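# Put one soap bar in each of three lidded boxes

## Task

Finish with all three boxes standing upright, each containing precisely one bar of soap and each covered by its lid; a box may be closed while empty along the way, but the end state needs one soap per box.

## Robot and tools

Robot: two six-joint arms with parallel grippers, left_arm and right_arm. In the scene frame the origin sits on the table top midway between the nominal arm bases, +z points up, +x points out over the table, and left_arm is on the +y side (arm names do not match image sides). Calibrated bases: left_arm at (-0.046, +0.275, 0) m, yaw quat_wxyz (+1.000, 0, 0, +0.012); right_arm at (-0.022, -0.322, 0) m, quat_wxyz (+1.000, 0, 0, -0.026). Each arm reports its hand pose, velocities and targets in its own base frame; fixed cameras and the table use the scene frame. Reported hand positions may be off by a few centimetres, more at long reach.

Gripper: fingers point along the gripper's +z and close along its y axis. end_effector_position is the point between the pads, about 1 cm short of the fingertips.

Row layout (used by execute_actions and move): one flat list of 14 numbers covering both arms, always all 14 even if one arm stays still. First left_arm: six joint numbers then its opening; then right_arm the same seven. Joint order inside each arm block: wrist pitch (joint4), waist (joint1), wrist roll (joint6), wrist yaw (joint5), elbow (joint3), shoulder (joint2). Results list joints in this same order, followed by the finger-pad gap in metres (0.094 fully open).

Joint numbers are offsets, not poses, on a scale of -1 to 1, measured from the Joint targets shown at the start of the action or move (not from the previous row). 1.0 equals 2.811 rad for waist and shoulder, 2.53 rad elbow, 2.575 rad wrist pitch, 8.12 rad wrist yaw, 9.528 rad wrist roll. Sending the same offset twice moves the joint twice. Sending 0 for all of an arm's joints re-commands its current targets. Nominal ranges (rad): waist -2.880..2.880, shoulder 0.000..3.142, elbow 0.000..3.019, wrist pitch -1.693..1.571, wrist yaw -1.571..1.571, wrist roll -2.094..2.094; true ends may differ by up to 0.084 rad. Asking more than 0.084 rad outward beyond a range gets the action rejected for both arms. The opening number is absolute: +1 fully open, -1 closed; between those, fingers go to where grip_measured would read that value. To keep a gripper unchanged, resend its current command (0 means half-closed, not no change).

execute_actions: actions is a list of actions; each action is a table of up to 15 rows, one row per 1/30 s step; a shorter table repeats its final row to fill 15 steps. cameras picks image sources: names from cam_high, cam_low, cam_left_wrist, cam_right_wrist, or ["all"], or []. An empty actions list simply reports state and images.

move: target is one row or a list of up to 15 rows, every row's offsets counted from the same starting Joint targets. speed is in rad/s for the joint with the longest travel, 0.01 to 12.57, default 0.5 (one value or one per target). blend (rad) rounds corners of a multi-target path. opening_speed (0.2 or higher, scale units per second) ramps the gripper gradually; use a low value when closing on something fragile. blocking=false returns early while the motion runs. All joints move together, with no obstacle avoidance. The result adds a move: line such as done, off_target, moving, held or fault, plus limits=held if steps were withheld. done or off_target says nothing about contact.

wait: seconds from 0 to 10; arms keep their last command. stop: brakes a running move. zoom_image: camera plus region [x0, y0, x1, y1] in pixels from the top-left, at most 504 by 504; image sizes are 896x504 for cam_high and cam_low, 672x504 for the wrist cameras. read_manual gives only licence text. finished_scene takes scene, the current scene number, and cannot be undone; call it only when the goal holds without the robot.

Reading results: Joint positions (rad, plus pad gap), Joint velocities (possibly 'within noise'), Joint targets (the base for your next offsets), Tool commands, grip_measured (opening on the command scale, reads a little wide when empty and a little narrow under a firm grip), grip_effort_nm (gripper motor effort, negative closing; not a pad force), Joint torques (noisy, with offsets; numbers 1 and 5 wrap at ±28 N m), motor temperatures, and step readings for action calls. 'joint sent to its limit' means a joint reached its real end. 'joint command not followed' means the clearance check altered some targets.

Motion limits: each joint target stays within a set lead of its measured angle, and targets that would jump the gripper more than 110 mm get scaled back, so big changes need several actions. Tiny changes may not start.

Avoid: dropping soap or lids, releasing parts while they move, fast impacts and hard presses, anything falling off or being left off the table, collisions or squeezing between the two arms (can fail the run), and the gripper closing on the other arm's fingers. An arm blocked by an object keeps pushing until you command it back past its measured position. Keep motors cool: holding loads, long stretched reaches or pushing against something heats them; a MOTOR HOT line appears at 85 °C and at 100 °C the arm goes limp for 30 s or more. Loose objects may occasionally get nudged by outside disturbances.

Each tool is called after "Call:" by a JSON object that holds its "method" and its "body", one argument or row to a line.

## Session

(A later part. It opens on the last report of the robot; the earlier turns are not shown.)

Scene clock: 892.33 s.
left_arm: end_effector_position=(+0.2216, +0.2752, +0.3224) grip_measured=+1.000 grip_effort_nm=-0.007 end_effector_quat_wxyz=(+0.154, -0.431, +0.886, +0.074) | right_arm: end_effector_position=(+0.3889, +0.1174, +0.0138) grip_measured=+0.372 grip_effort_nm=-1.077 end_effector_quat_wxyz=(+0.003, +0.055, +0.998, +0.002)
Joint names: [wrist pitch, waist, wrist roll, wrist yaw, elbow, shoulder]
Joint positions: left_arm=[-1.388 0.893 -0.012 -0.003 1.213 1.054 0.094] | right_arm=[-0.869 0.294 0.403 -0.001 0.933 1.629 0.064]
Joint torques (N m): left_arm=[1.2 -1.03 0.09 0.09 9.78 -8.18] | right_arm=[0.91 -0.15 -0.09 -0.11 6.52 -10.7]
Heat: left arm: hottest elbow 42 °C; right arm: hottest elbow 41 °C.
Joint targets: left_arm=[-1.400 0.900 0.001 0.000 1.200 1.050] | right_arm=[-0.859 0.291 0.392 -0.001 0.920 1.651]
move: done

Call:
{"method": "move", "body": {
  "target": [0,0,0,0,0,0,1,0.0025,0,0,0,-0.0017,0.0009,0.3],
  "speed": 0.02,
  "cameras": ["cam_right_wrist","cam_low"]
}}

Call:
{"method": "zoom_image", "body": {
  "camera": "cam_low",
  "region": [500, 220, 600, 290]
}}

Call:
{"method": "zoom_image", "body": {
  "camera": "cam_right_wrist",
  "region": [200, 180, 480, 350]
}}

Scene clock: 901.07 s.
left_arm: end_effector_position=(+0.2216, +0.2752, +0.3224) grip_measured=+1.000 grip_effort_nm=-0.012 end_effector_quat_wxyz=(+0.154, -0.431, +0.886, +0.074) | right_arm: end_effector_position=(+0.3899, +0.1177, +0.0136) grip_measured=+0.372 grip_effort_nm=-1.087 end_effector_quat_wxyz=(+0.004, +0.055, +0.998, +0.002)
Joint names: [wrist pitch, waist, wrist roll, wrist yaw, elbow, shoulder]
Joint positions: left_arm=[-1.388 0.893 -0.012 -0.003 1.213 1.054 0.094] | right_arm=[-0.864 0.294 0.403 -0.001 0.933 1.63 0.064]
Joint torques (N m): left_arm=[1.21 -1.08 0.09 0.09 9.77 -8.18] | right_arm=[0.76 -0.21 -0.1 -0.11 6.16 -10.52]
Heat: left arm: hottest elbow 42 °C; right arm: hottest elbow 41 °C.
Joint targets: left_arm=[-1.400 0.900 0.001 0.000 1.200 1.050] | right_arm=[-0.853 0.291 0.392 -0.001 0.916 1.653]
move: done
Images, in order (width x height): cam_low 896x504, cam_right_wrist 672x504.

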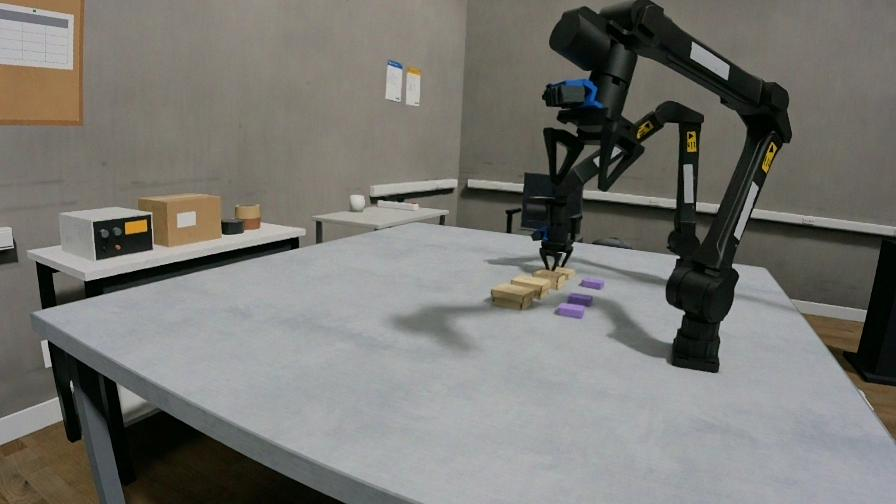

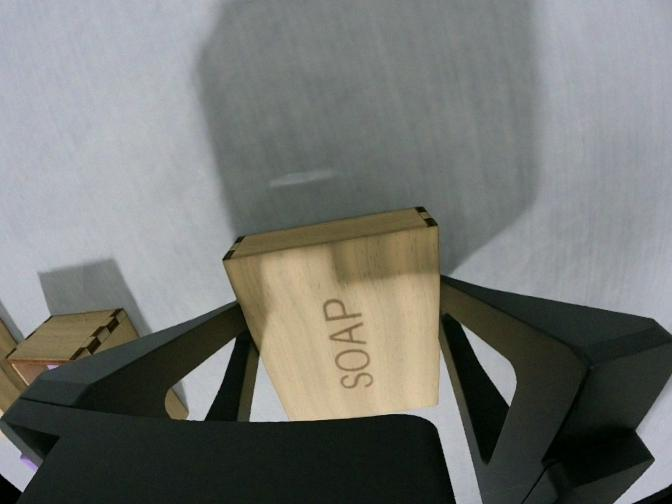

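Scaled by 5.040 from the camera's 896x504 image, which has a finer 1280x720 frame.

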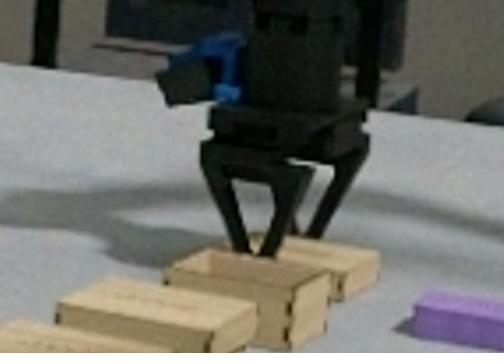

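Scaled by 1.800 from the camera's 672x504 image, which has a finer 960x720 frame.

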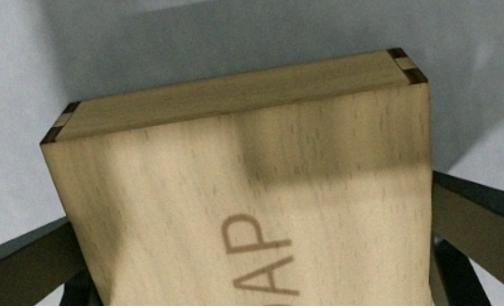

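Call:
{"method": "move", "body": {
  "target": [0,0,0,0,0,0,1,0,0,0,0,0,0,1],
  "opening_speed": 0.6,
  "cameras": ["cam_right_wrist"]
}}

Call:
{"method": "zoom_image", "body": {
  "camera": "cam_right_wrist",
  "region": [200, 180, 480, 430]
}}

Scene clock: 921.90 s.
left_arm: end_effector_position=(+0.2216, +0.2752, +0.3224) grip_measured=+1.000 grip_effort_nm=-0.007 end_effector_quat_wxyz=(+0.154, -0.431, +0.886, +0.074) | right_arm: end_effector_position=(+0.3904, +0.1178, +0.0133) grip_measured=+0.998 grip_effort_nm=0.046 end_effector_quat_wxyz=(+0.005, +0.055, +0.998, +0.003)
Joint names: [wrist pitch, waist, wrist roll, wrist yaw, elbow, shoulder]
Joint positions: left_arm=[-1.388 0.893 -0.012 -0.003 1.213 1.054 0.094] | right_arm=[-0.862 0.294 0.403 -0.001 0.933 1.63 0.094]
Joint torques (N m): left_arm=[1.2 -1.08 0.09 0.09 9.77 -8.18] | right_arm=[0.73 -0.21 -0.1 -0.11 6.16 -10.64]
Heat: left arm: hottest elbow 42 °C; right arm: hottest elbow 41 °C.
Joint targets: left_arm=[-1.400 0.900 0.001 0.000 1.200 1.050] | right_arm=[-0.853 0.291 0.392 -0.001 0.916 1.654]
move: done
Images, in order (width x height): cam_right_wrist 672x504.

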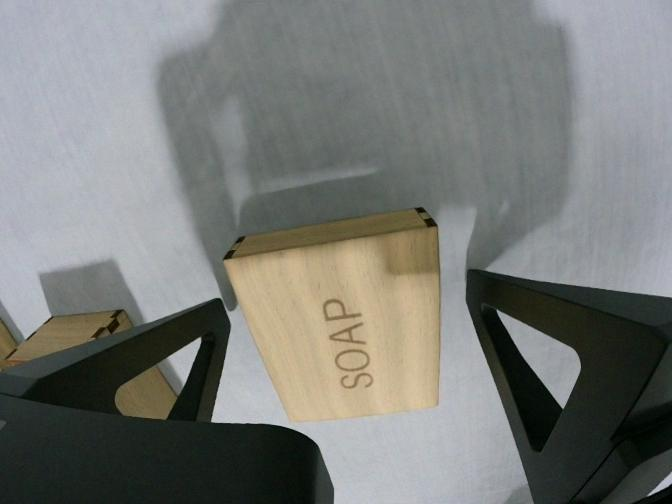

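Scaled by 1.800 from the camera's 672x504 image, which has a finer 960x720 frame.

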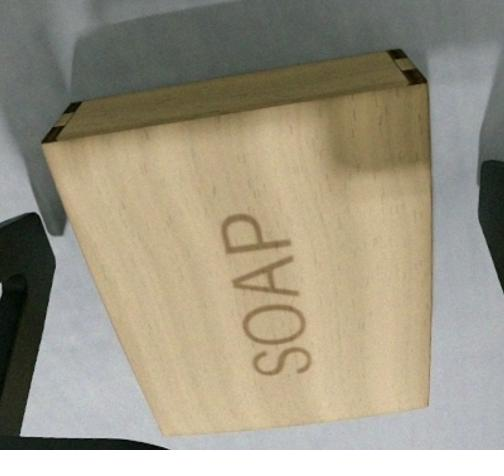

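Call:
{"method": "move", "body": {
  "target": [
    [0,0,0,0,0,0,1,-0.1037,0,0,0,0.0727,-0.0576,1],
    [0,0,0,0,0,0,1,-0.1293,0.106,0.0333,0,0.136,-0.0192,1]
  ],
  "speed": 0.4,
  "cameras": ["cam_right_wrist"]
}}

Call:
{"method": "zoom_image", "body": {
  "camera": "cam_right_wrist",
  "region": [240, 130, 480, 310]
}}

Scene clock: 945.90 s.
left_arm: end_effector_position=(+0.2216, +0.2752, +0.3224) grip_measured=+1.000 grip_effort_nm=-0.017 end_effector_quat_wxyz=(+0.154, -0.431, +0.886, +0.074) | right_arm: end_effector_position=(+0.3761, +0.2507, +0.1236) grip_measured=+0.998 grip_effort_nm=0.037 end_effector_quat_wxyz=(+0.007, +0.054, +0.998, +0.006)
Joint names: [wrist pitch, waist, wrist roll, wrist yaw, elbow, shoulder]
Joint positions: left_arm=[-1.388 0.893 -0.012 -0.003 1.213 1.054 0.094] | right_arm=[-1.178 0.589 0.698 -0.001 1.203 1.576 0.094]
Joint torques (N m): left_arm=[1.2 -1.03 0.09 0.09 9.78 -8.18] | right_arm=[0.14 0.09 0.11 -0.09 14 -11.46]
Heat: left arm: hottest elbow 42 °C; right arm: hottest elbow 42 °C.
Joint targets: left_arm=[-1.400 0.900 0.001 0.000 1.200 1.050] | right_arm=[-1.186 0.589 0.710 -0.001 1.260 1.599]
move: off_target (right_arm); right_arm: the elbow is farthest, 0.057 rad from its target
Images, in order (width x height): cam_right_wrist 672x504.

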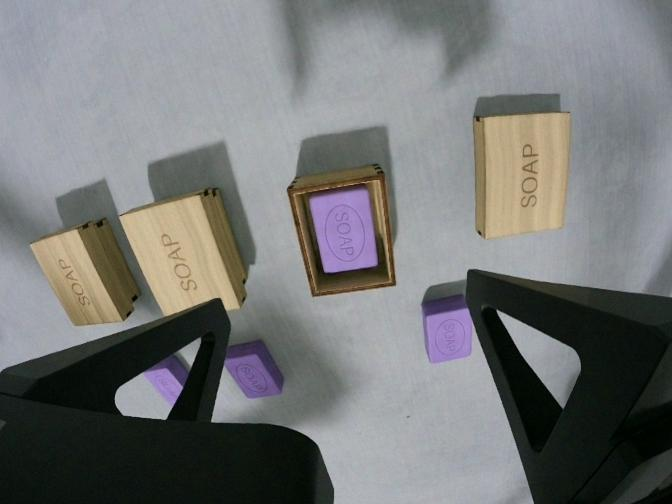

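Scaled by 2.100 from the camera's 672x504 image, which has a finer 960x720 frame.

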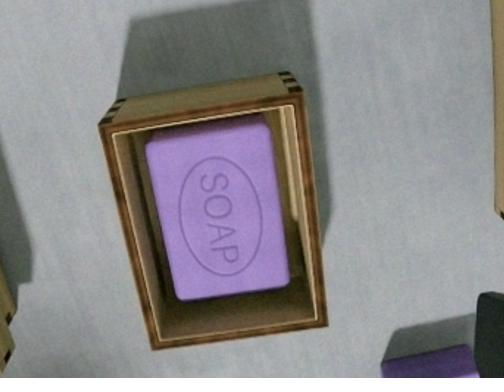

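Call:
{"method": "move", "body": {
  "target": [0,0,0,0,0,0,1,0.0986,0.005,0.0005,0,-0.0719,0.0505,1],
  "speed": 0.2,
  "cameras": ["cam_right_wrist"]
}}

Scene clock: 1005.43 s.
left_arm: end_effector_position=(+0.2216, +0.2752, +0.3224) grip_measured=+1.000 grip_effort_nm=-0.007 end_effector_quat_wxyz=(+0.154, -0.431, +0.886, +0.074) | right_arm: end_effector_position=(+0.3760, +0.2541, +0.0235) grip_measured=+0.998 grip_effort_nm=0.032 end_effector_quat_wxyz=(-0.001, +0.054, +0.999, +0.000)
Joint names: [wrist pitch, waist, wrist roll, wrist yaw, elbow, shoulder]
Joint positions: left_arm=[-1.388 0.893 -0.012 -0.003 1.213 1.054 0.094] | right_arm=[-0.941 0.595 0.703 -0.001 1.09 1.721 0.094]
Joint torques (N m): left_arm=[1.18 -1.08 0.09 0.09 9.77 -8.23] | right_arm=[0.7 0.67 0.11 -0.09 6.93 -12.63]
Motor temperatures (°C): left_arm=[27 29 29 28 42 31 29] | right_arm=[31 33 28 30 53 32 31]
Heat: left arm: hottest elbow 42 °C; right arm: hottest elbow 53 °C.
Joint targets: left_arm=[-1.400 0.900 0.001 0.000 1.200 1.050] | right_arm=[-0.932 0.603 0.714 -0.001 1.078 1.742]
move: done
Images, in order (width x height): cam_right_wrist 672x504.

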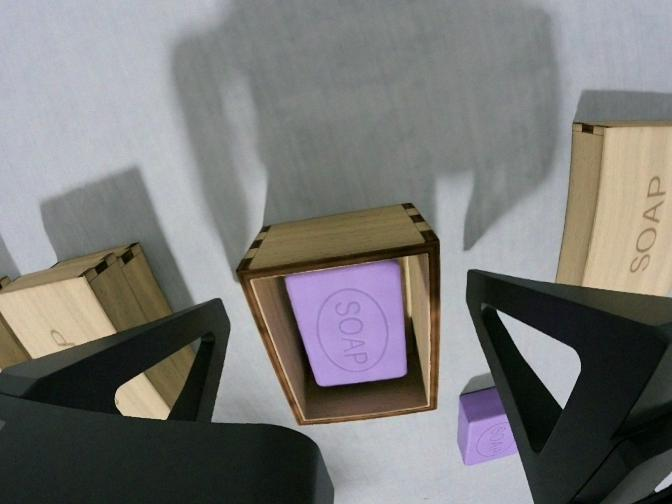

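Call:
{"method": "move", "body": {
  "target": [0,0,0,0,0,0,1,0,0,0,0,0,0,0.2],
  "opening_speed": 0.3,
  "cameras": ["cam_right_wrist"]
}}

Call:
{"method": "zoom_image", "body": {
  "camera": "cam_right_wrist",
  "region": [200, 180, 480, 430]
}}

Scene clock: 1014.83 s.
left_arm: end_effector_position=(+0.2216, +0.2752, +0.3224) grip_measured=+1.000 grip_effort_nm=-0.002 end_effector_quat_wxyz=(+0.154, -0.431, +0.886, +0.074) | right_arm: end_effector_position=(+0.3760, +0.2541, +0.0235) grip_measured=+0.212 grip_effort_nm=-1.038 end_effector_quat_wxyz=(-0.001, +0.054, +0.999, +0.000)
Joint names: [wrist pitch, waist, wrist roll, wrist yaw, elbow, shoulder]
Joint positions: left_arm=[-1.388 0.893 -0.012 -0.003 1.213 1.054 0.094] | right_arm=[-0.941 0.595 0.703 -0.001 1.09 1.721 0.057]
Joint torques (N m): left_arm=[1.18 -1.03 0.08 0.09 9.76 -8.23] | right_arm=[0.68 0.73 0.11 -0.1 6.93 -12.57]
Heat: left arm: hottest elbow 42 °C; right arm: hottest elbow 50 °C.
Joint targets: left_arm=[-1.400 0.900 0.001 0.000 1.200 1.050] | right_arm=[-0.932 0.603 0.715 -0.001 1.078 1.742]
move: done
Images, in order (width x height): cam_right_wrist 672x504.

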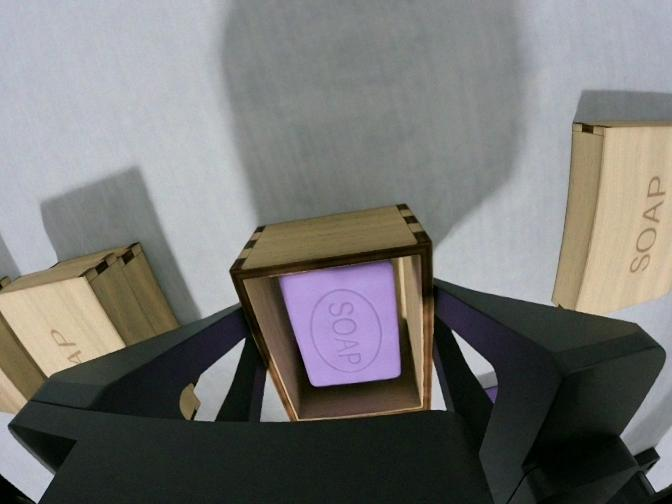

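Scaled by 1.800 from the camera's 672x504 image, which has a finer 960x720 frame.

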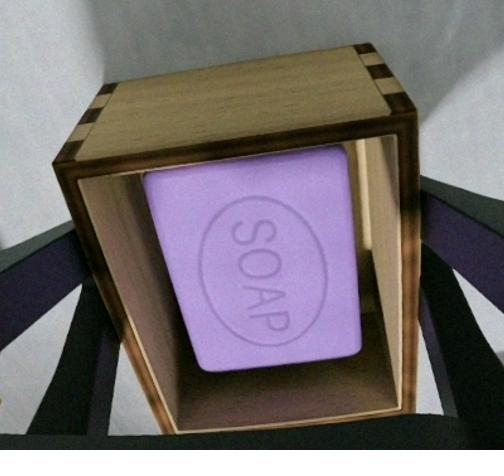

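Call:
{"method": "move", "body": {
  "target": [
    [0,0,0,0,0,0,1,0,0,0,0,0,0,1],
    [0,0,0,0,0,0,1,-0.0711,0,0,0,0.0581,-0.0441,1],
    [0,0,0,0,0,0,1,-0.073,-0.111,-0.0339,0,-0.015,-0.0889,1],
    [0,0,0,0,0,0,1,0.0283,-0.111,-0.0339,0,-0.0625,-0.0324,1]
  ],
  "speed": [0.3,0.4,0.4,0.25],
  "opening_speed": 1,
  "cameras": ["cam_right_wrist"]
}}

Scene clock: 1086.10 s.
left_arm: end_effector_position=(+0.2216, +0.2752, +0.3224) grip_measured=+1.000 grip_effort_nm=-0.007 end_effector_quat_wxyz=(+0.154, -0.431, +0.886, +0.074) | right_arm: end_effector_position=(+0.3880, +0.1169, +0.0123) grip_measured=+0.998 grip_effort_nm=0.042 end_effector_quat_wxyz=(+0.001, +0.055, +0.999, +0.001)
Joint names: [wrist pitch, waist, wrist roll, wrist yaw, elbow, shoulder]
Joint positions: left_arm=[-1.388 0.893 -0.012 -0.003 1.213 1.054 0.094] | right_arm=[-0.868 0.293 0.403 -0.001 0.931 1.632 0.094]
Joint torques (N m): left_arm=[1.2 -1.03 0.09 0.09 9.77 -8.18] | right_arm=[0.58 -0.09 -0.1 -0.12 6.56 -10.93]
Motor temperatures (°C): left_arm=[27 29 29 28 42 31 29] | right_arm=[31 33 28 30 44 32 32]
Heat: left arm: hottest elbow 42 °C; right arm: hottest elbow 44 °C.
Joint targets: left_arm=[-1.400 0.900 0.001 0.000 1.200 1.050] | right_arm=[-0.859 0.291 0.391 -0.001 0.919 1.651]
move: done
Images, in order (width x height): cam_right_wrist 672x504.

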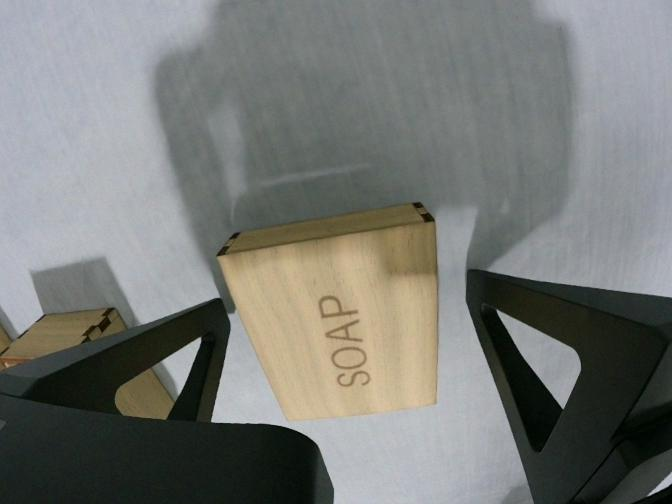

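Very repeatable. Grip.

Call:
{"method": "move", "body": {
  "target": [0,0,0,0,0,0,1,0,0,0,0,0,0,0.3],
  "opening_speed": 0.4,
  "cameras": ["cam_right_wrist"]
}}

Call:
{"method": "zoom_image", "body": {
  "camera": "cam_right_wrist",
  "region": [200, 180, 480, 430]
}}

Scene clock: 1102.47 s.
left_arm: end_effector_position=(+0.2216, +0.2752, +0.3224) grip_measured=+1.000 grip_effort_nm=-0.007 end_effector_quat_wxyz=(+0.154, -0.431, +0.886, +0.074) | right_arm: end_effector_position=(+0.3881, +0.1169, +0.0123) grip_measured=+0.375 grip_effort_nm=-1.028 end_effector_quat_wxyz=(+0.001, +0.055, +0.999, +0.001)
Joint names: [wrist pitch, waist, wrist roll, wrist yaw, elbow, shoulder]
Joint positions: left_arm=[-1.388 0.893 -0.012 -0.003 1.213 1.054 0.094] | right_arm=[-0.868 0.293 0.403 -0.001 0.931 1.632 0.065]
Joint torques (N m): left_arm=[1.2 -1.08 0.09 0.09 9.77 -8.18] | right_arm=[0.72 -0.15 -0.09 -0.13 6.56 -10.93]
Heat: left arm: hottest elbow 42 °C; right arm: hottest elbow 43 °C.
Joint targets: left_arm=[-1.400 0.900 0.000 0.000 1.200 1.050] | right_arm=[-0.859 0.291 0.391 -0.001 0.919 1.651]
move: done
Images, in order (width x height): cam_right_wrist 672x504.

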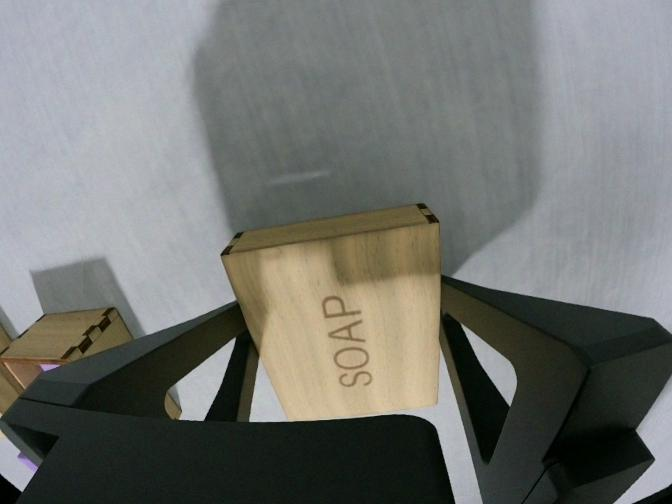

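Scaled by 1.800 from the camera's 672x504 image, which has a finer 960x720 frame.

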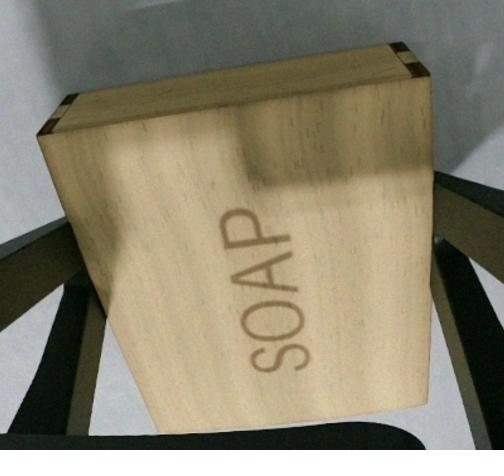

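Call:
{"method": "move", "body": {
  "target": [
    [0,0,0,0,0,0,1,-0.1014,0,0,0,0.0676,-0.0537,0.3],
    [0,0,0,0,0,0,1,-0.1014,0.1092,0.0339,0,0.1249,-0.0075,0.3],
    [0,0,0,0,0,0,1,-0.0629,0.1092,0.0339,0,0.0783,0.0132,0.3]
  ],
  "speed": [0.3,0.4,0.2],
  "cameras": ["cam_right_wrist","cam_low"]
}}

Call:
{"method": "zoom_image", "body": {
  "camera": "cam_right_wrist",
  "region": [200, 150, 480, 320]
}}

Call:
{"method": "zoom_image", "body": {
  "camera": "cam_low",
  "region": [500, 240, 600, 310]
}}

Scene clock: 1135.20 s.
left_arm: end_effector_position=(+0.2216, +0.2752, +0.3224) grip_measured=+1.000 grip_effort_nm=-0.007 end_effector_quat_wxyz=(+0.154, -0.431, +0.886, +0.074) | right_arm: end_effector_position=(+0.3753, +0.2556, +0.0579) grip_measured=+0.372 grip_effort_nm=-1.077 end_effector_quat_wxyz=(-0.001, +0.052, +0.999, +0.000)
Joint names: [wrist pitch, waist, wrist roll, wrist yaw, elbow, shoulder]
Joint positions: left_arm=[-1.388 0.893 -0.012 -0.003 1.213 1.054 0.094] | right_arm=[-1.03 0.598 0.703 -0.001 1.129 1.67 0.064]
Joint torques (N m): left_arm=[1.18 -1.08 0.09 0.09 9.77 -8.23] | right_arm=[0.66 0.03 0.12 -0.1 7.53 -12.34]
Heat: left arm: hottest elbow 43 °C; right arm: hottest elbow 43 °C.
Joint targets: left_arm=[-1.400 0.900 0.000 0.000 1.200 1.050] | right_arm=[-1.021 0.598 0.714 -0.001 1.118 1.687]
move: done
Images, in order (width x height): cam_low 896x504, cam_right_wrist 672x504.

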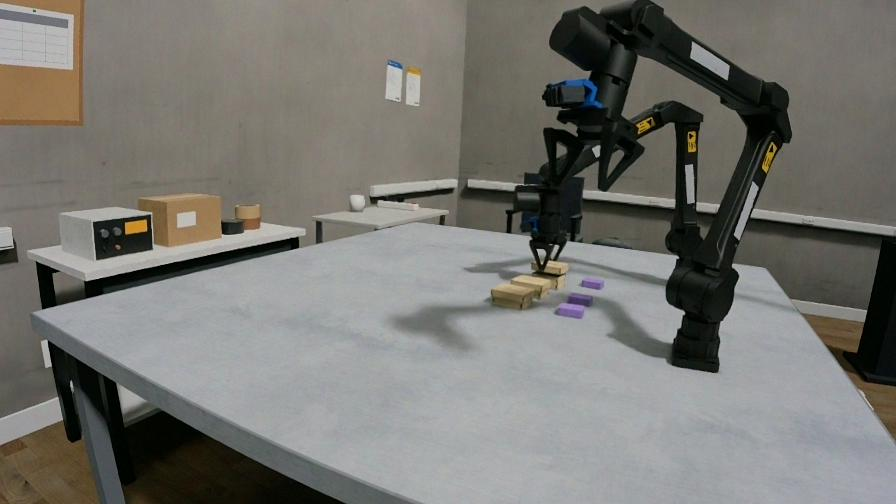

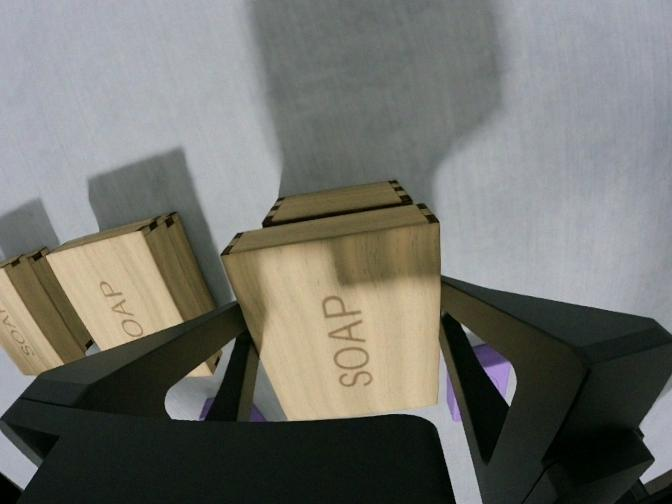

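Scaled by 1.800 from the camera's 672x504 image, which has a finer 960x720 frame.

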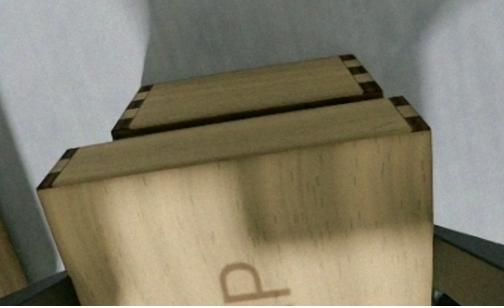

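Scaled by 5.040 from the camera's 896x504 image, which has a finer 1280x720 frame.

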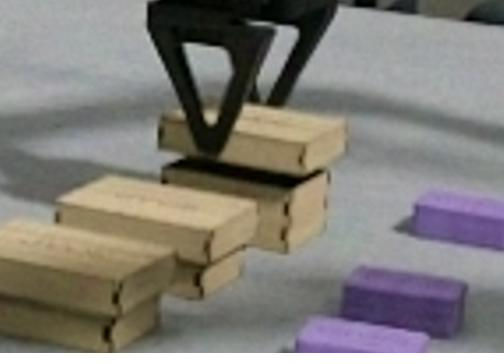

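Call:
{"method": "move", "body": {
  "target": [0,0,0,0,0,0,1,0.0062,-0.0046,0,0,-0.0032,0.0039,0.3],
  "speed": 0.03,
  "cameras": ["cam_right_wrist","cam_low"]
}}

Call:
{"method": "zoom_image", "body": {
  "camera": "cam_right_wrist",
  "region": [200, 150, 480, 320]
}}

Call:
{"method": "zoom_image", "body": {
  "camera": "cam_low",
  "region": [500, 240, 600, 310]
}}

Scene clock: 1147.60 s.
left_arm: end_effector_position=(+0.2216, +0.2752, +0.3224) grip_measured=+1.000 grip_effort_nm=-0.007 end_effector_quat_wxyz=(+0.154, -0.431, +0.886, +0.074) | right_arm: end_effector_position=(+0.3776, +0.2540, +0.0537) grip_measured=+0.372 grip_effort_nm=-1.082 end_effector_quat_wxyz=(+0.001, +0.055, +0.998, +0.002)
Joint names: [wrist pitch, waist, wrist roll, wrist yaw, elbow, shoulder]
Joint positions: left_arm=[-1.388 0.893 -0.012 -0.003 1.213 1.054 0.094] | right_arm=[-1.014 0.593 0.703 -0.001 1.123 1.675 0.064]
Joint torques (N m): left_arm=[1.21 -1.14 0.09 0.09 9.77 -8.18] | right_arm=[0.68 -0.67 0.11 -0.1 7.27 -12.22]
Heat: left arm: hottest elbow 43 °C; right arm: hottest elbow 43 °C.
Joint targets: left_arm=[-1.400 0.900 0.000 0.000 1.200 1.050] | right_arm=[-1.005 0.585 0.714 -0.001 1.110 1.698]
move: done
Images, in order (width x height): cam_low 896x504, cam_right_wrist 672x504.

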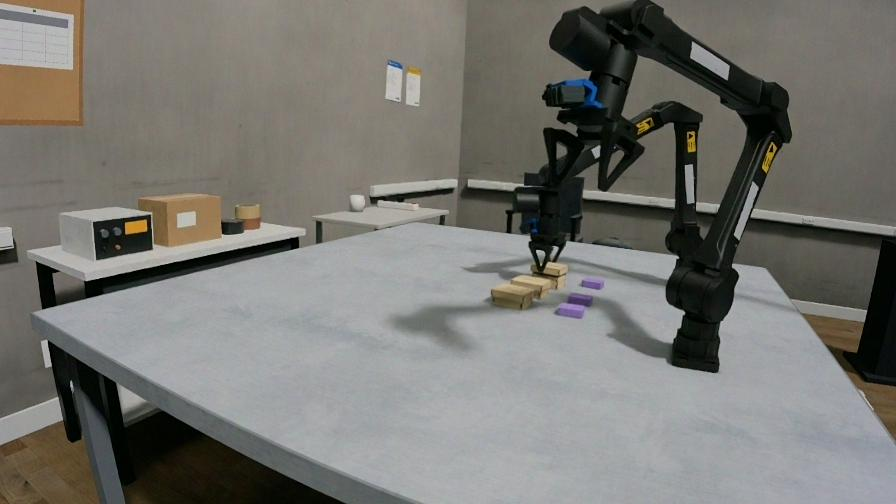

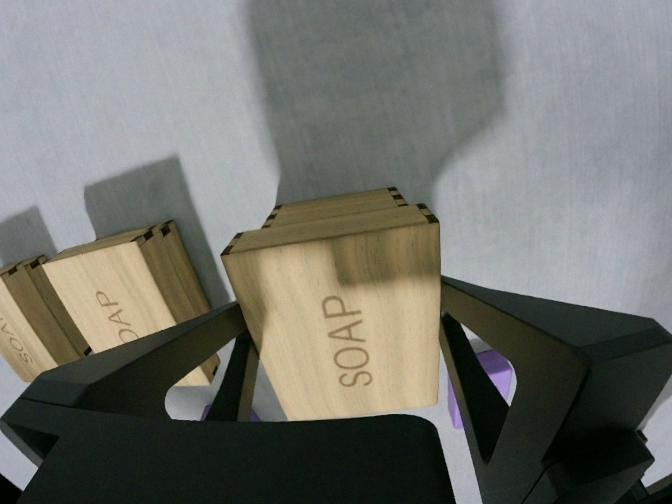

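Scaled by 1.800 from the camera's 672x504 image, which has a finer 960x720 frame.

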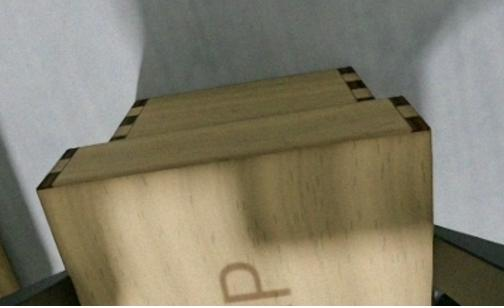

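Scaled by 5.040 from the camera's 896x504 image, which has a finer 1280x720 frame.

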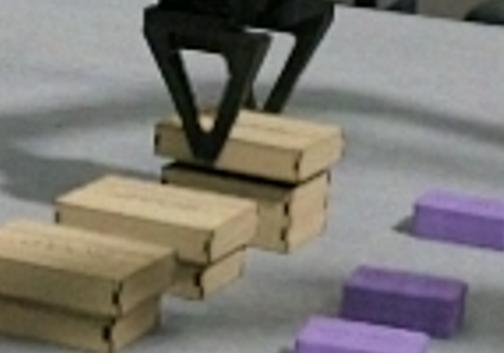

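Call:
{"method": "move", "body": {
  "target": [0,0,0,0,0,0,1,0.0118,0,0,0,-0.0053,0.0061,0.3],
  "speed": 0.02,
  "cameras": ["cam_right_wrist","cam_low"]
}}

Call:
{"method": "zoom_image", "body": {
  "camera": "cam_right_wrist",
  "region": [200, 150, 480, 320]
}}

Call:
{"method": "zoom_image", "body": {
  "camera": "cam_low",
  "region": [500, 240, 600, 310]
}}

Scene clock: 1168.17 s.
left_arm: end_effector_position=(+0.2216, +0.2752, +0.3224) grip_measured=+1.000 grip_effort_nm=-0.007 end_effector_quat_wxyz=(+0.154, -0.431, +0.886, +0.074) | right_arm: end_effector_position=(+0.3779, +0.2540, +0.0426) grip_measured=+0.372 grip_effort_nm=-1.082 end_effector_quat_wxyz=(+0.002, +0.055, +0.998, +0.002)
Joint names: [wrist pitch, waist, wrist roll, wrist yaw, elbow, shoulder]
Joint positions: left_arm=[-1.388 0.893 -0.012 -0.003 1.213 1.054 0.094] | right_arm=[-0.984 0.592 0.703 -0.001 1.11 1.691 0.064]
Joint torques (N m): left_arm=[1.2 -0.97 0.09 0.09 9.76 -8.18] | right_arm=[0.54 -0.67 0.12 -0.11 7.1 -12.22]
Heat: left arm: hottest elbow 43 °C; right arm: hottest elbow 43 °C.
Joint targets: left_arm=[-1.400 0.900 0.000 0.000 1.200 1.050] | right_arm=[-0.975 0.585 0.714 -0.001 1.096 1.716]
move: done
Images, in order (width x height): cam_low 896x504, cam_right_wrist 672x504.

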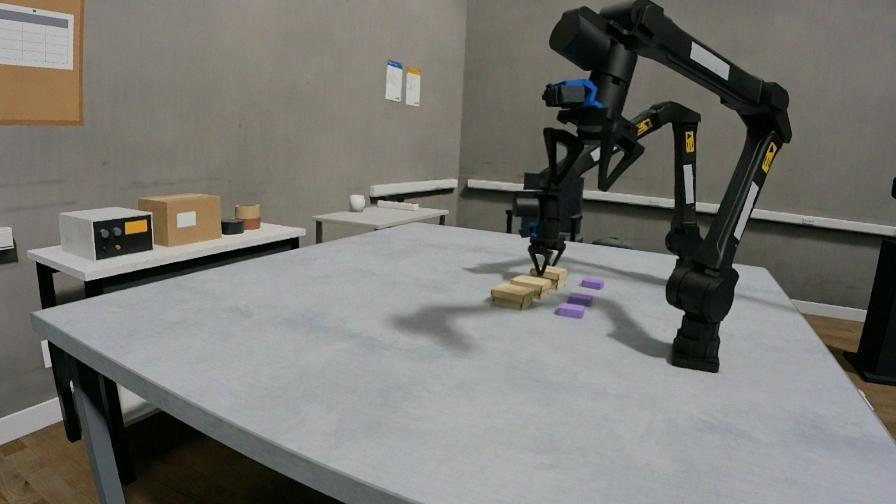

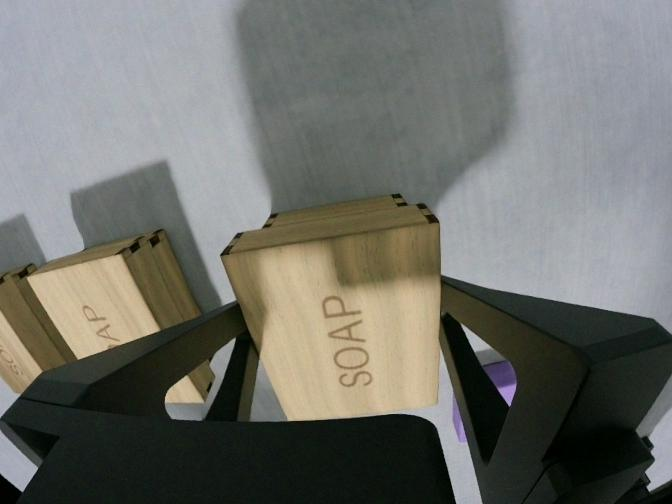

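Scaled by 1.800 from the camera's 672x504 image, which has a finer 960x720 frame.

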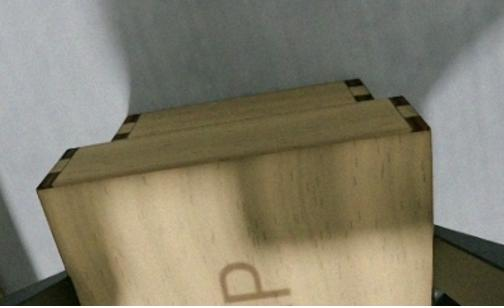

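Scaled by 5.040 from the camera's 896x504 image, which has a finer 1280x720 frame.

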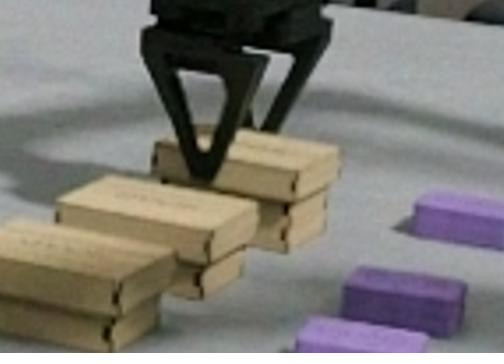

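Call:
{"method": "move", "body": {
  "target": [0,0,0,0,0,0,1,0.0093,0,0,0,-0.004,0.005,0.3],
  "speed": 0.03,
  "cameras": ["cam_low"]
}}

Call:
{"method": "zoom_image", "body": {
  "camera": "cam_low",
  "region": [500, 240, 600, 310]
}}

Scene clock: 1180.00 s.
left_arm: end_effector_position=(+0.2216, +0.2752, +0.3224) grip_measured=+1.000 grip_effort_nm=-0.007 end_effector_quat_wxyz=(+0.154, -0.431, +0.886, +0.074) | right_arm: end_effector_position=(+0.3778, +0.2539, +0.0331) grip_measured=+0.372 grip_effort_nm=-1.072 end_effector_quat_wxyz=(+0.002, +0.055, +0.998, +0.002)
Joint names: [wrist pitch, waist, wrist roll, wrist yaw, elbow, shoulder]
Joint positions: left_arm=[-1.388 0.893 -0.012 -0.003 1.213 1.054 0.094] | right_arm=[-0.96 0.592 0.703 -0.001 1.1 1.706 0.064]
Joint torques (N m): left_arm=[1.21 -1.03 0.09 0.09 9.77 -8.18] | right_arm=[0.68 -0.62 0.11 -0.11 6.99 -12.4]
Heat: left arm: hottest elbow 43 °C; right arm: hottest elbow 42 °C.
Joint targets: left_arm=[-1.400 0.900 0.000 0.000 1.200 1.050] | right_arm=[-0.951 0.585 0.714 -0.001 1.086 1.730]
move: done
Images, in order (width x height): cam_low 896x504.

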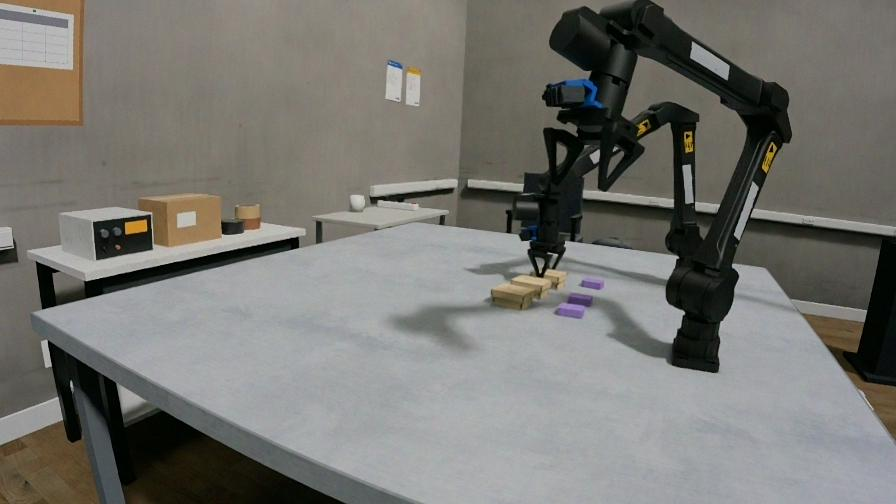

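Scaled by 5.040 from the camera's 896x504 image, which has a finer 1280x720 frame.

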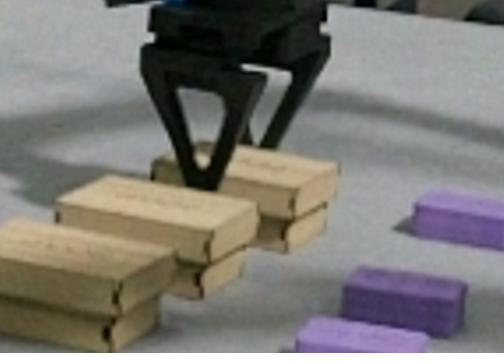

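Call:
{"method": "move", "body": {
  "target": [
    [0,0,0,0,0,0,1,0.002,0,0,0,-0.0008,0.0011,0.3],
    [0,0,0,0,0,0,1,0.002,0,0,0,-0.0008,0.0011,1],
    [0,0,0,0,0,0,1,-0.0637,0,0,0,0.0549,-0.0398,1],
    [0,0,0,0,0,0,1,-0.0948,0.0612,0.017,0,0.1553,0.0285,1]
  ],
  "speed": [0.02,0.3,0.3,0.4],
  "opening_speed": 0.8,
  "cameras": ["all"]
}}

Call:
{"method": "zoom_image", "body": {
  "camera": "cam_right_wrist",
  "region": [230, 100, 560, 340]
}}

Call:
{"method": "zoom_image", "body": {
  "camera": "cam_low",
  "region": [480, 240, 620, 340]
}}

Scene clock: 1224.70 s.
left_arm: end_effector_position=(+0.2216, +0.2752, +0.3224) grip_measured=+1.000 grip_effort_nm=-0.007 end_effector_quat_wxyz=(+0.154, -0.431, +0.886, +0.074) | right_arm: end_effector_position=(+0.3860, +0.3641, +0.1036) grip_measured=+0.998 grip_effort_nm=0.037 end_effector_quat_wxyz=(+0.006, +0.054, +0.999, +0.007)
Joint names: [wrist pitch, waist, wrist roll, wrist yaw, elbow, shoulder]
Joint positions: left_arm=[-1.388 0.893 -0.012 -0.003 1.213 1.054 0.094] | right_arm=[-1.187 0.757 0.864 -0.001 1.422 1.787 0.094]
Joint torques (N m): left_arm=[1.21 -1.08 0.09 0.09 9.77 -8.18] | right_arm=[0.18 0.03 0.12 -0.1 14.06 -14.8]
Heat: left arm: hottest elbow 43 °C; right arm: hottest elbow 42 °C.
Joint targets: left_arm=[-1.400 0.900 0.000 0.000 1.200 1.050] | right_arm=[-1.195 0.757 0.876 -0.001 1.479 1.810]
move: off_target (right_arm); right_arm: the elbow is farthest, 0.057 rad from its target

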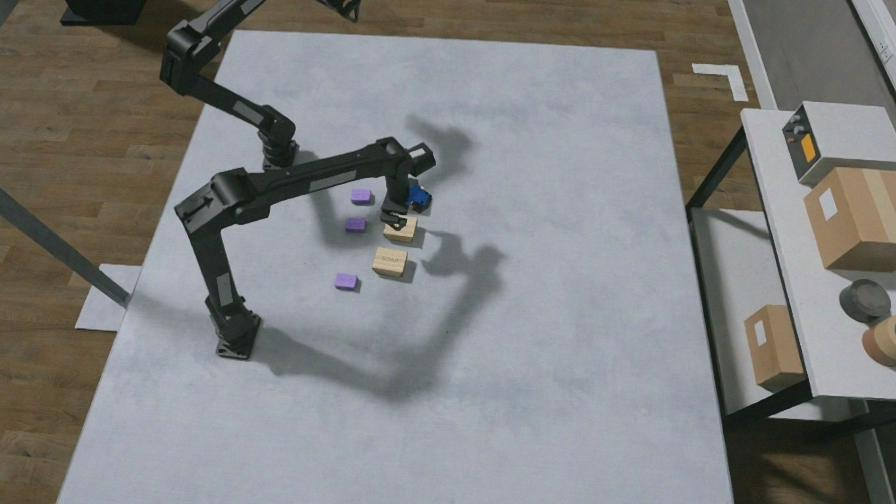

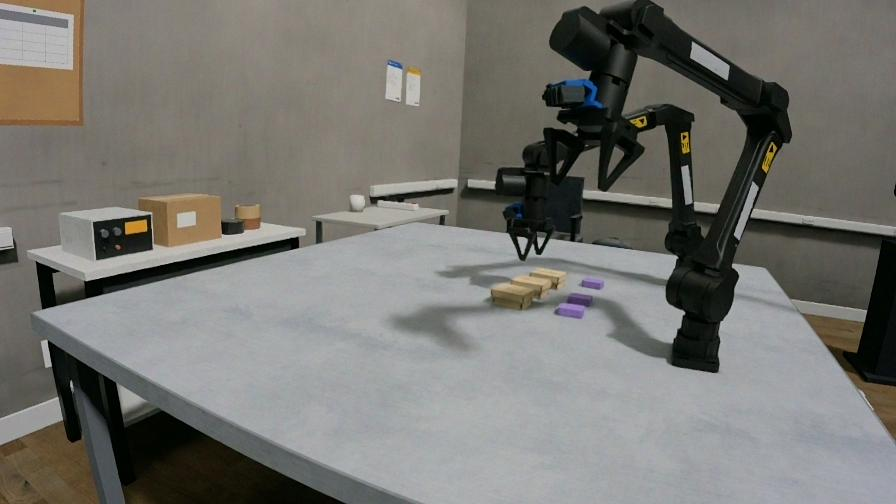

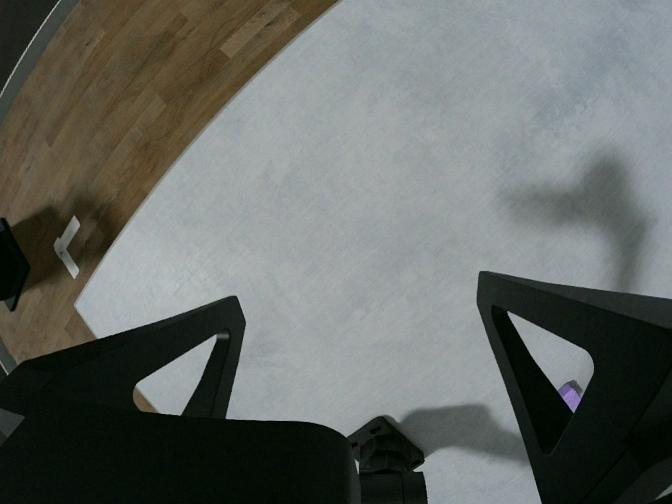

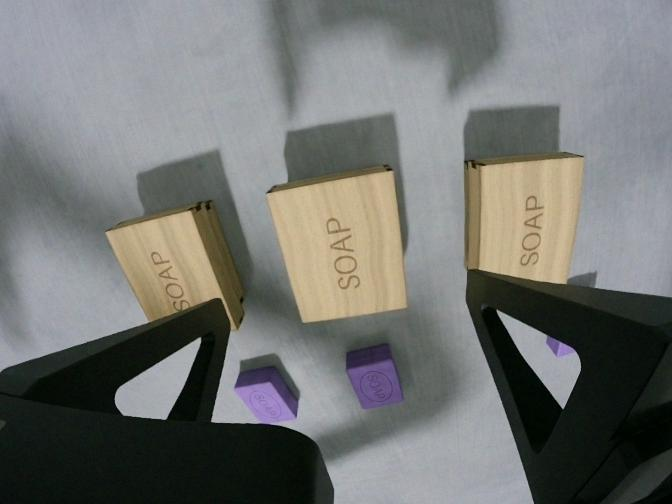

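Scaled by 1.527 from the camera's 672x504 image, which has a finer 960x720 frame.

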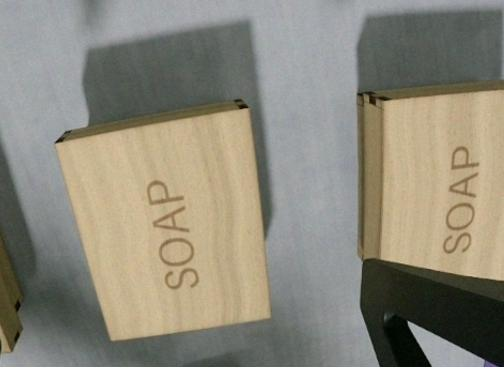

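Scaled by 3.600 from the camera's 896x504 image, which has a finer 1280x720 frame.

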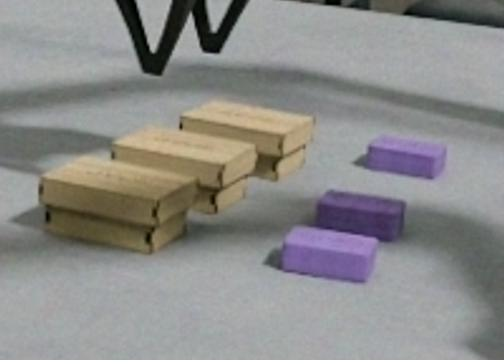

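Call:
{"method": "move", "body": {
  "target": [0,0,0,0,0,0,1,0.0594,0.0046,-0.0067,0,-0.0518,0.0338,1],
  "speed": 0.15,
  "cameras": ["cam_right_wrist"]
}}

Scene clock: 1255.37 s.
left_arm: end_effector_position=(+0.2216, +0.2752, +0.3224) grip_measured=+1.000 grip_effort_nm=-0.007 end_effector_quat_wxyz=(+0.154, -0.431, +0.886, +0.074) | right_arm: end_effector_position=(+0.3856, +0.3677, +0.0332) grip_measured=+0.998 grip_effort_nm=0.042 end_effector_quat_wxyz=(-0.002, +0.031, +1.000, -0.001)
Joint names: [wrist pitch, waist, wrist roll, wrist yaw, elbow, shoulder]
Joint positions: left_arm=[-1.388 0.893 -0.012 -0.003 1.213 1.054 0.094] | right_arm=[-1.051 0.762 0.825 -0.001 1.36 1.883 0.094]
Joint torques (N m): left_arm=[1.21 -1.08 0.09 0.09 9.76 -8.18] | right_arm=[0.75 0.73 -0.11 -0.11 7.49 -15.21]
Motor temperatures (°C): left_arm=[27 29 29 28 43 31 29] | right_arm=[30 33 28 30 50 32 31]
Heat: left arm: hottest elbow 43 °C; right arm: hottest elbow 50 °C.
Joint targets: left_arm=[-1.400 0.900 0.000 0.000 1.200 1.050] | right_arm=[-1.042 0.770 0.812 -0.001 1.348 1.905]
move: done
Images, in order (width x height): cam_right_wrist 672x504.

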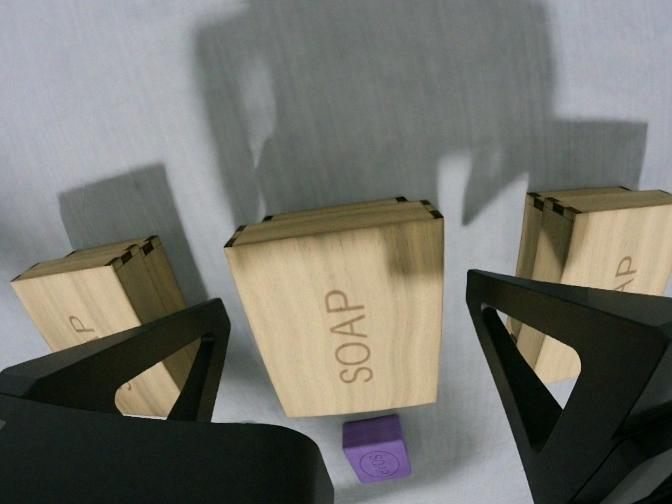

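Call:
{"method": "move", "body": {
  "target": [
    [0,0,0,0,0,0,1,0,0,0,0,0,0,0.3],
    [0,0,0,0,0,0,1,-0.0054,0,0,0,0.0229,-0.0089,0.3],
    [0,0,0,0,0,0,1,-0.0509,0,0,0,0.0462,-0.0295,0.3]
  ],
  "speed": [0.2,0.1,0.1],
  "opening_speed": 0.5,
  "cameras": ["cam_right_wrist","cam_low"]
}}

Call:
{"method": "zoom_image", "body": {
  "camera": "cam_low",
  "region": [480, 240, 620, 340]
}}

Scene clock: 1272.77 s.
left_arm: end_effector_position=(+0.2216, +0.2752, +0.3224) grip_measured=+1.000 grip_effort_nm=-0.007 end_effector_quat_wxyz=(+0.154, -0.431, +0.886, +0.074) | right_arm: end_effector_position=(+0.3830, +0.3652, +0.0745) grip_measured=+0.370 grip_effort_nm=-1.082 end_effector_quat_wxyz=(-0.008, +0.031, +0.999, -0.007)
Joint names: [wrist pitch, waist, wrist roll, wrist yaw, elbow, shoulder]
Joint positions: left_arm=[-1.388 0.893 -0.012 -0.003 1.213 1.054 0.094] | right_arm=[-1.165 0.762 0.824 -0.001 1.409 1.836 0.064]
Joint torques (N m): left_arm=[1.2 -1.08 0.09 0.09 9.77 -8.18] | right_arm=[0.12 0.73 -0.09 -0.11 13.56 -18.08]
Heat: left arm: hottest elbow 43 °C; right arm: hottest elbow 48 °C.
Joint targets: left_arm=[-1.400 0.900 0.000 0.000 1.200 1.050] | right_arm=[-1.173 0.770 0.813 -0.001 1.465 1.822]
move: off_target (right_arm); right_arm: the elbow is farthest, 0.056 rad from its target
Images, in order (width x height): cam_low 896x504, cam_right_wrist 672x504.

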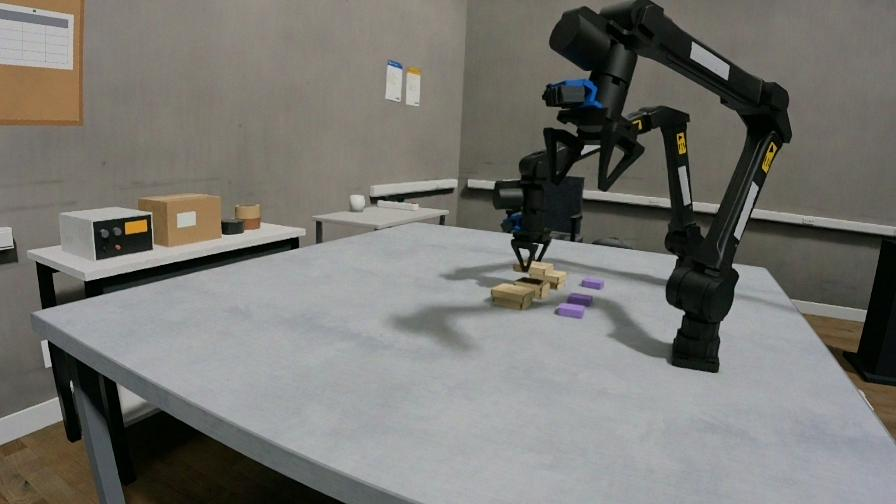

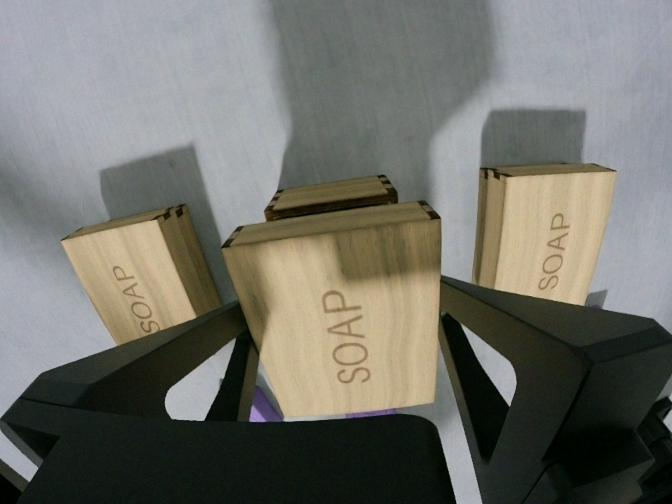

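Scaled by 3.600 from the camera's 896x504 image, which has a finer 1280x720 frame.

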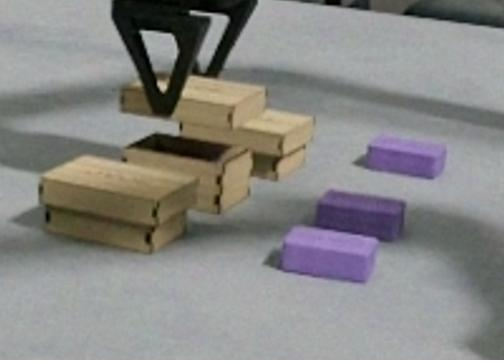

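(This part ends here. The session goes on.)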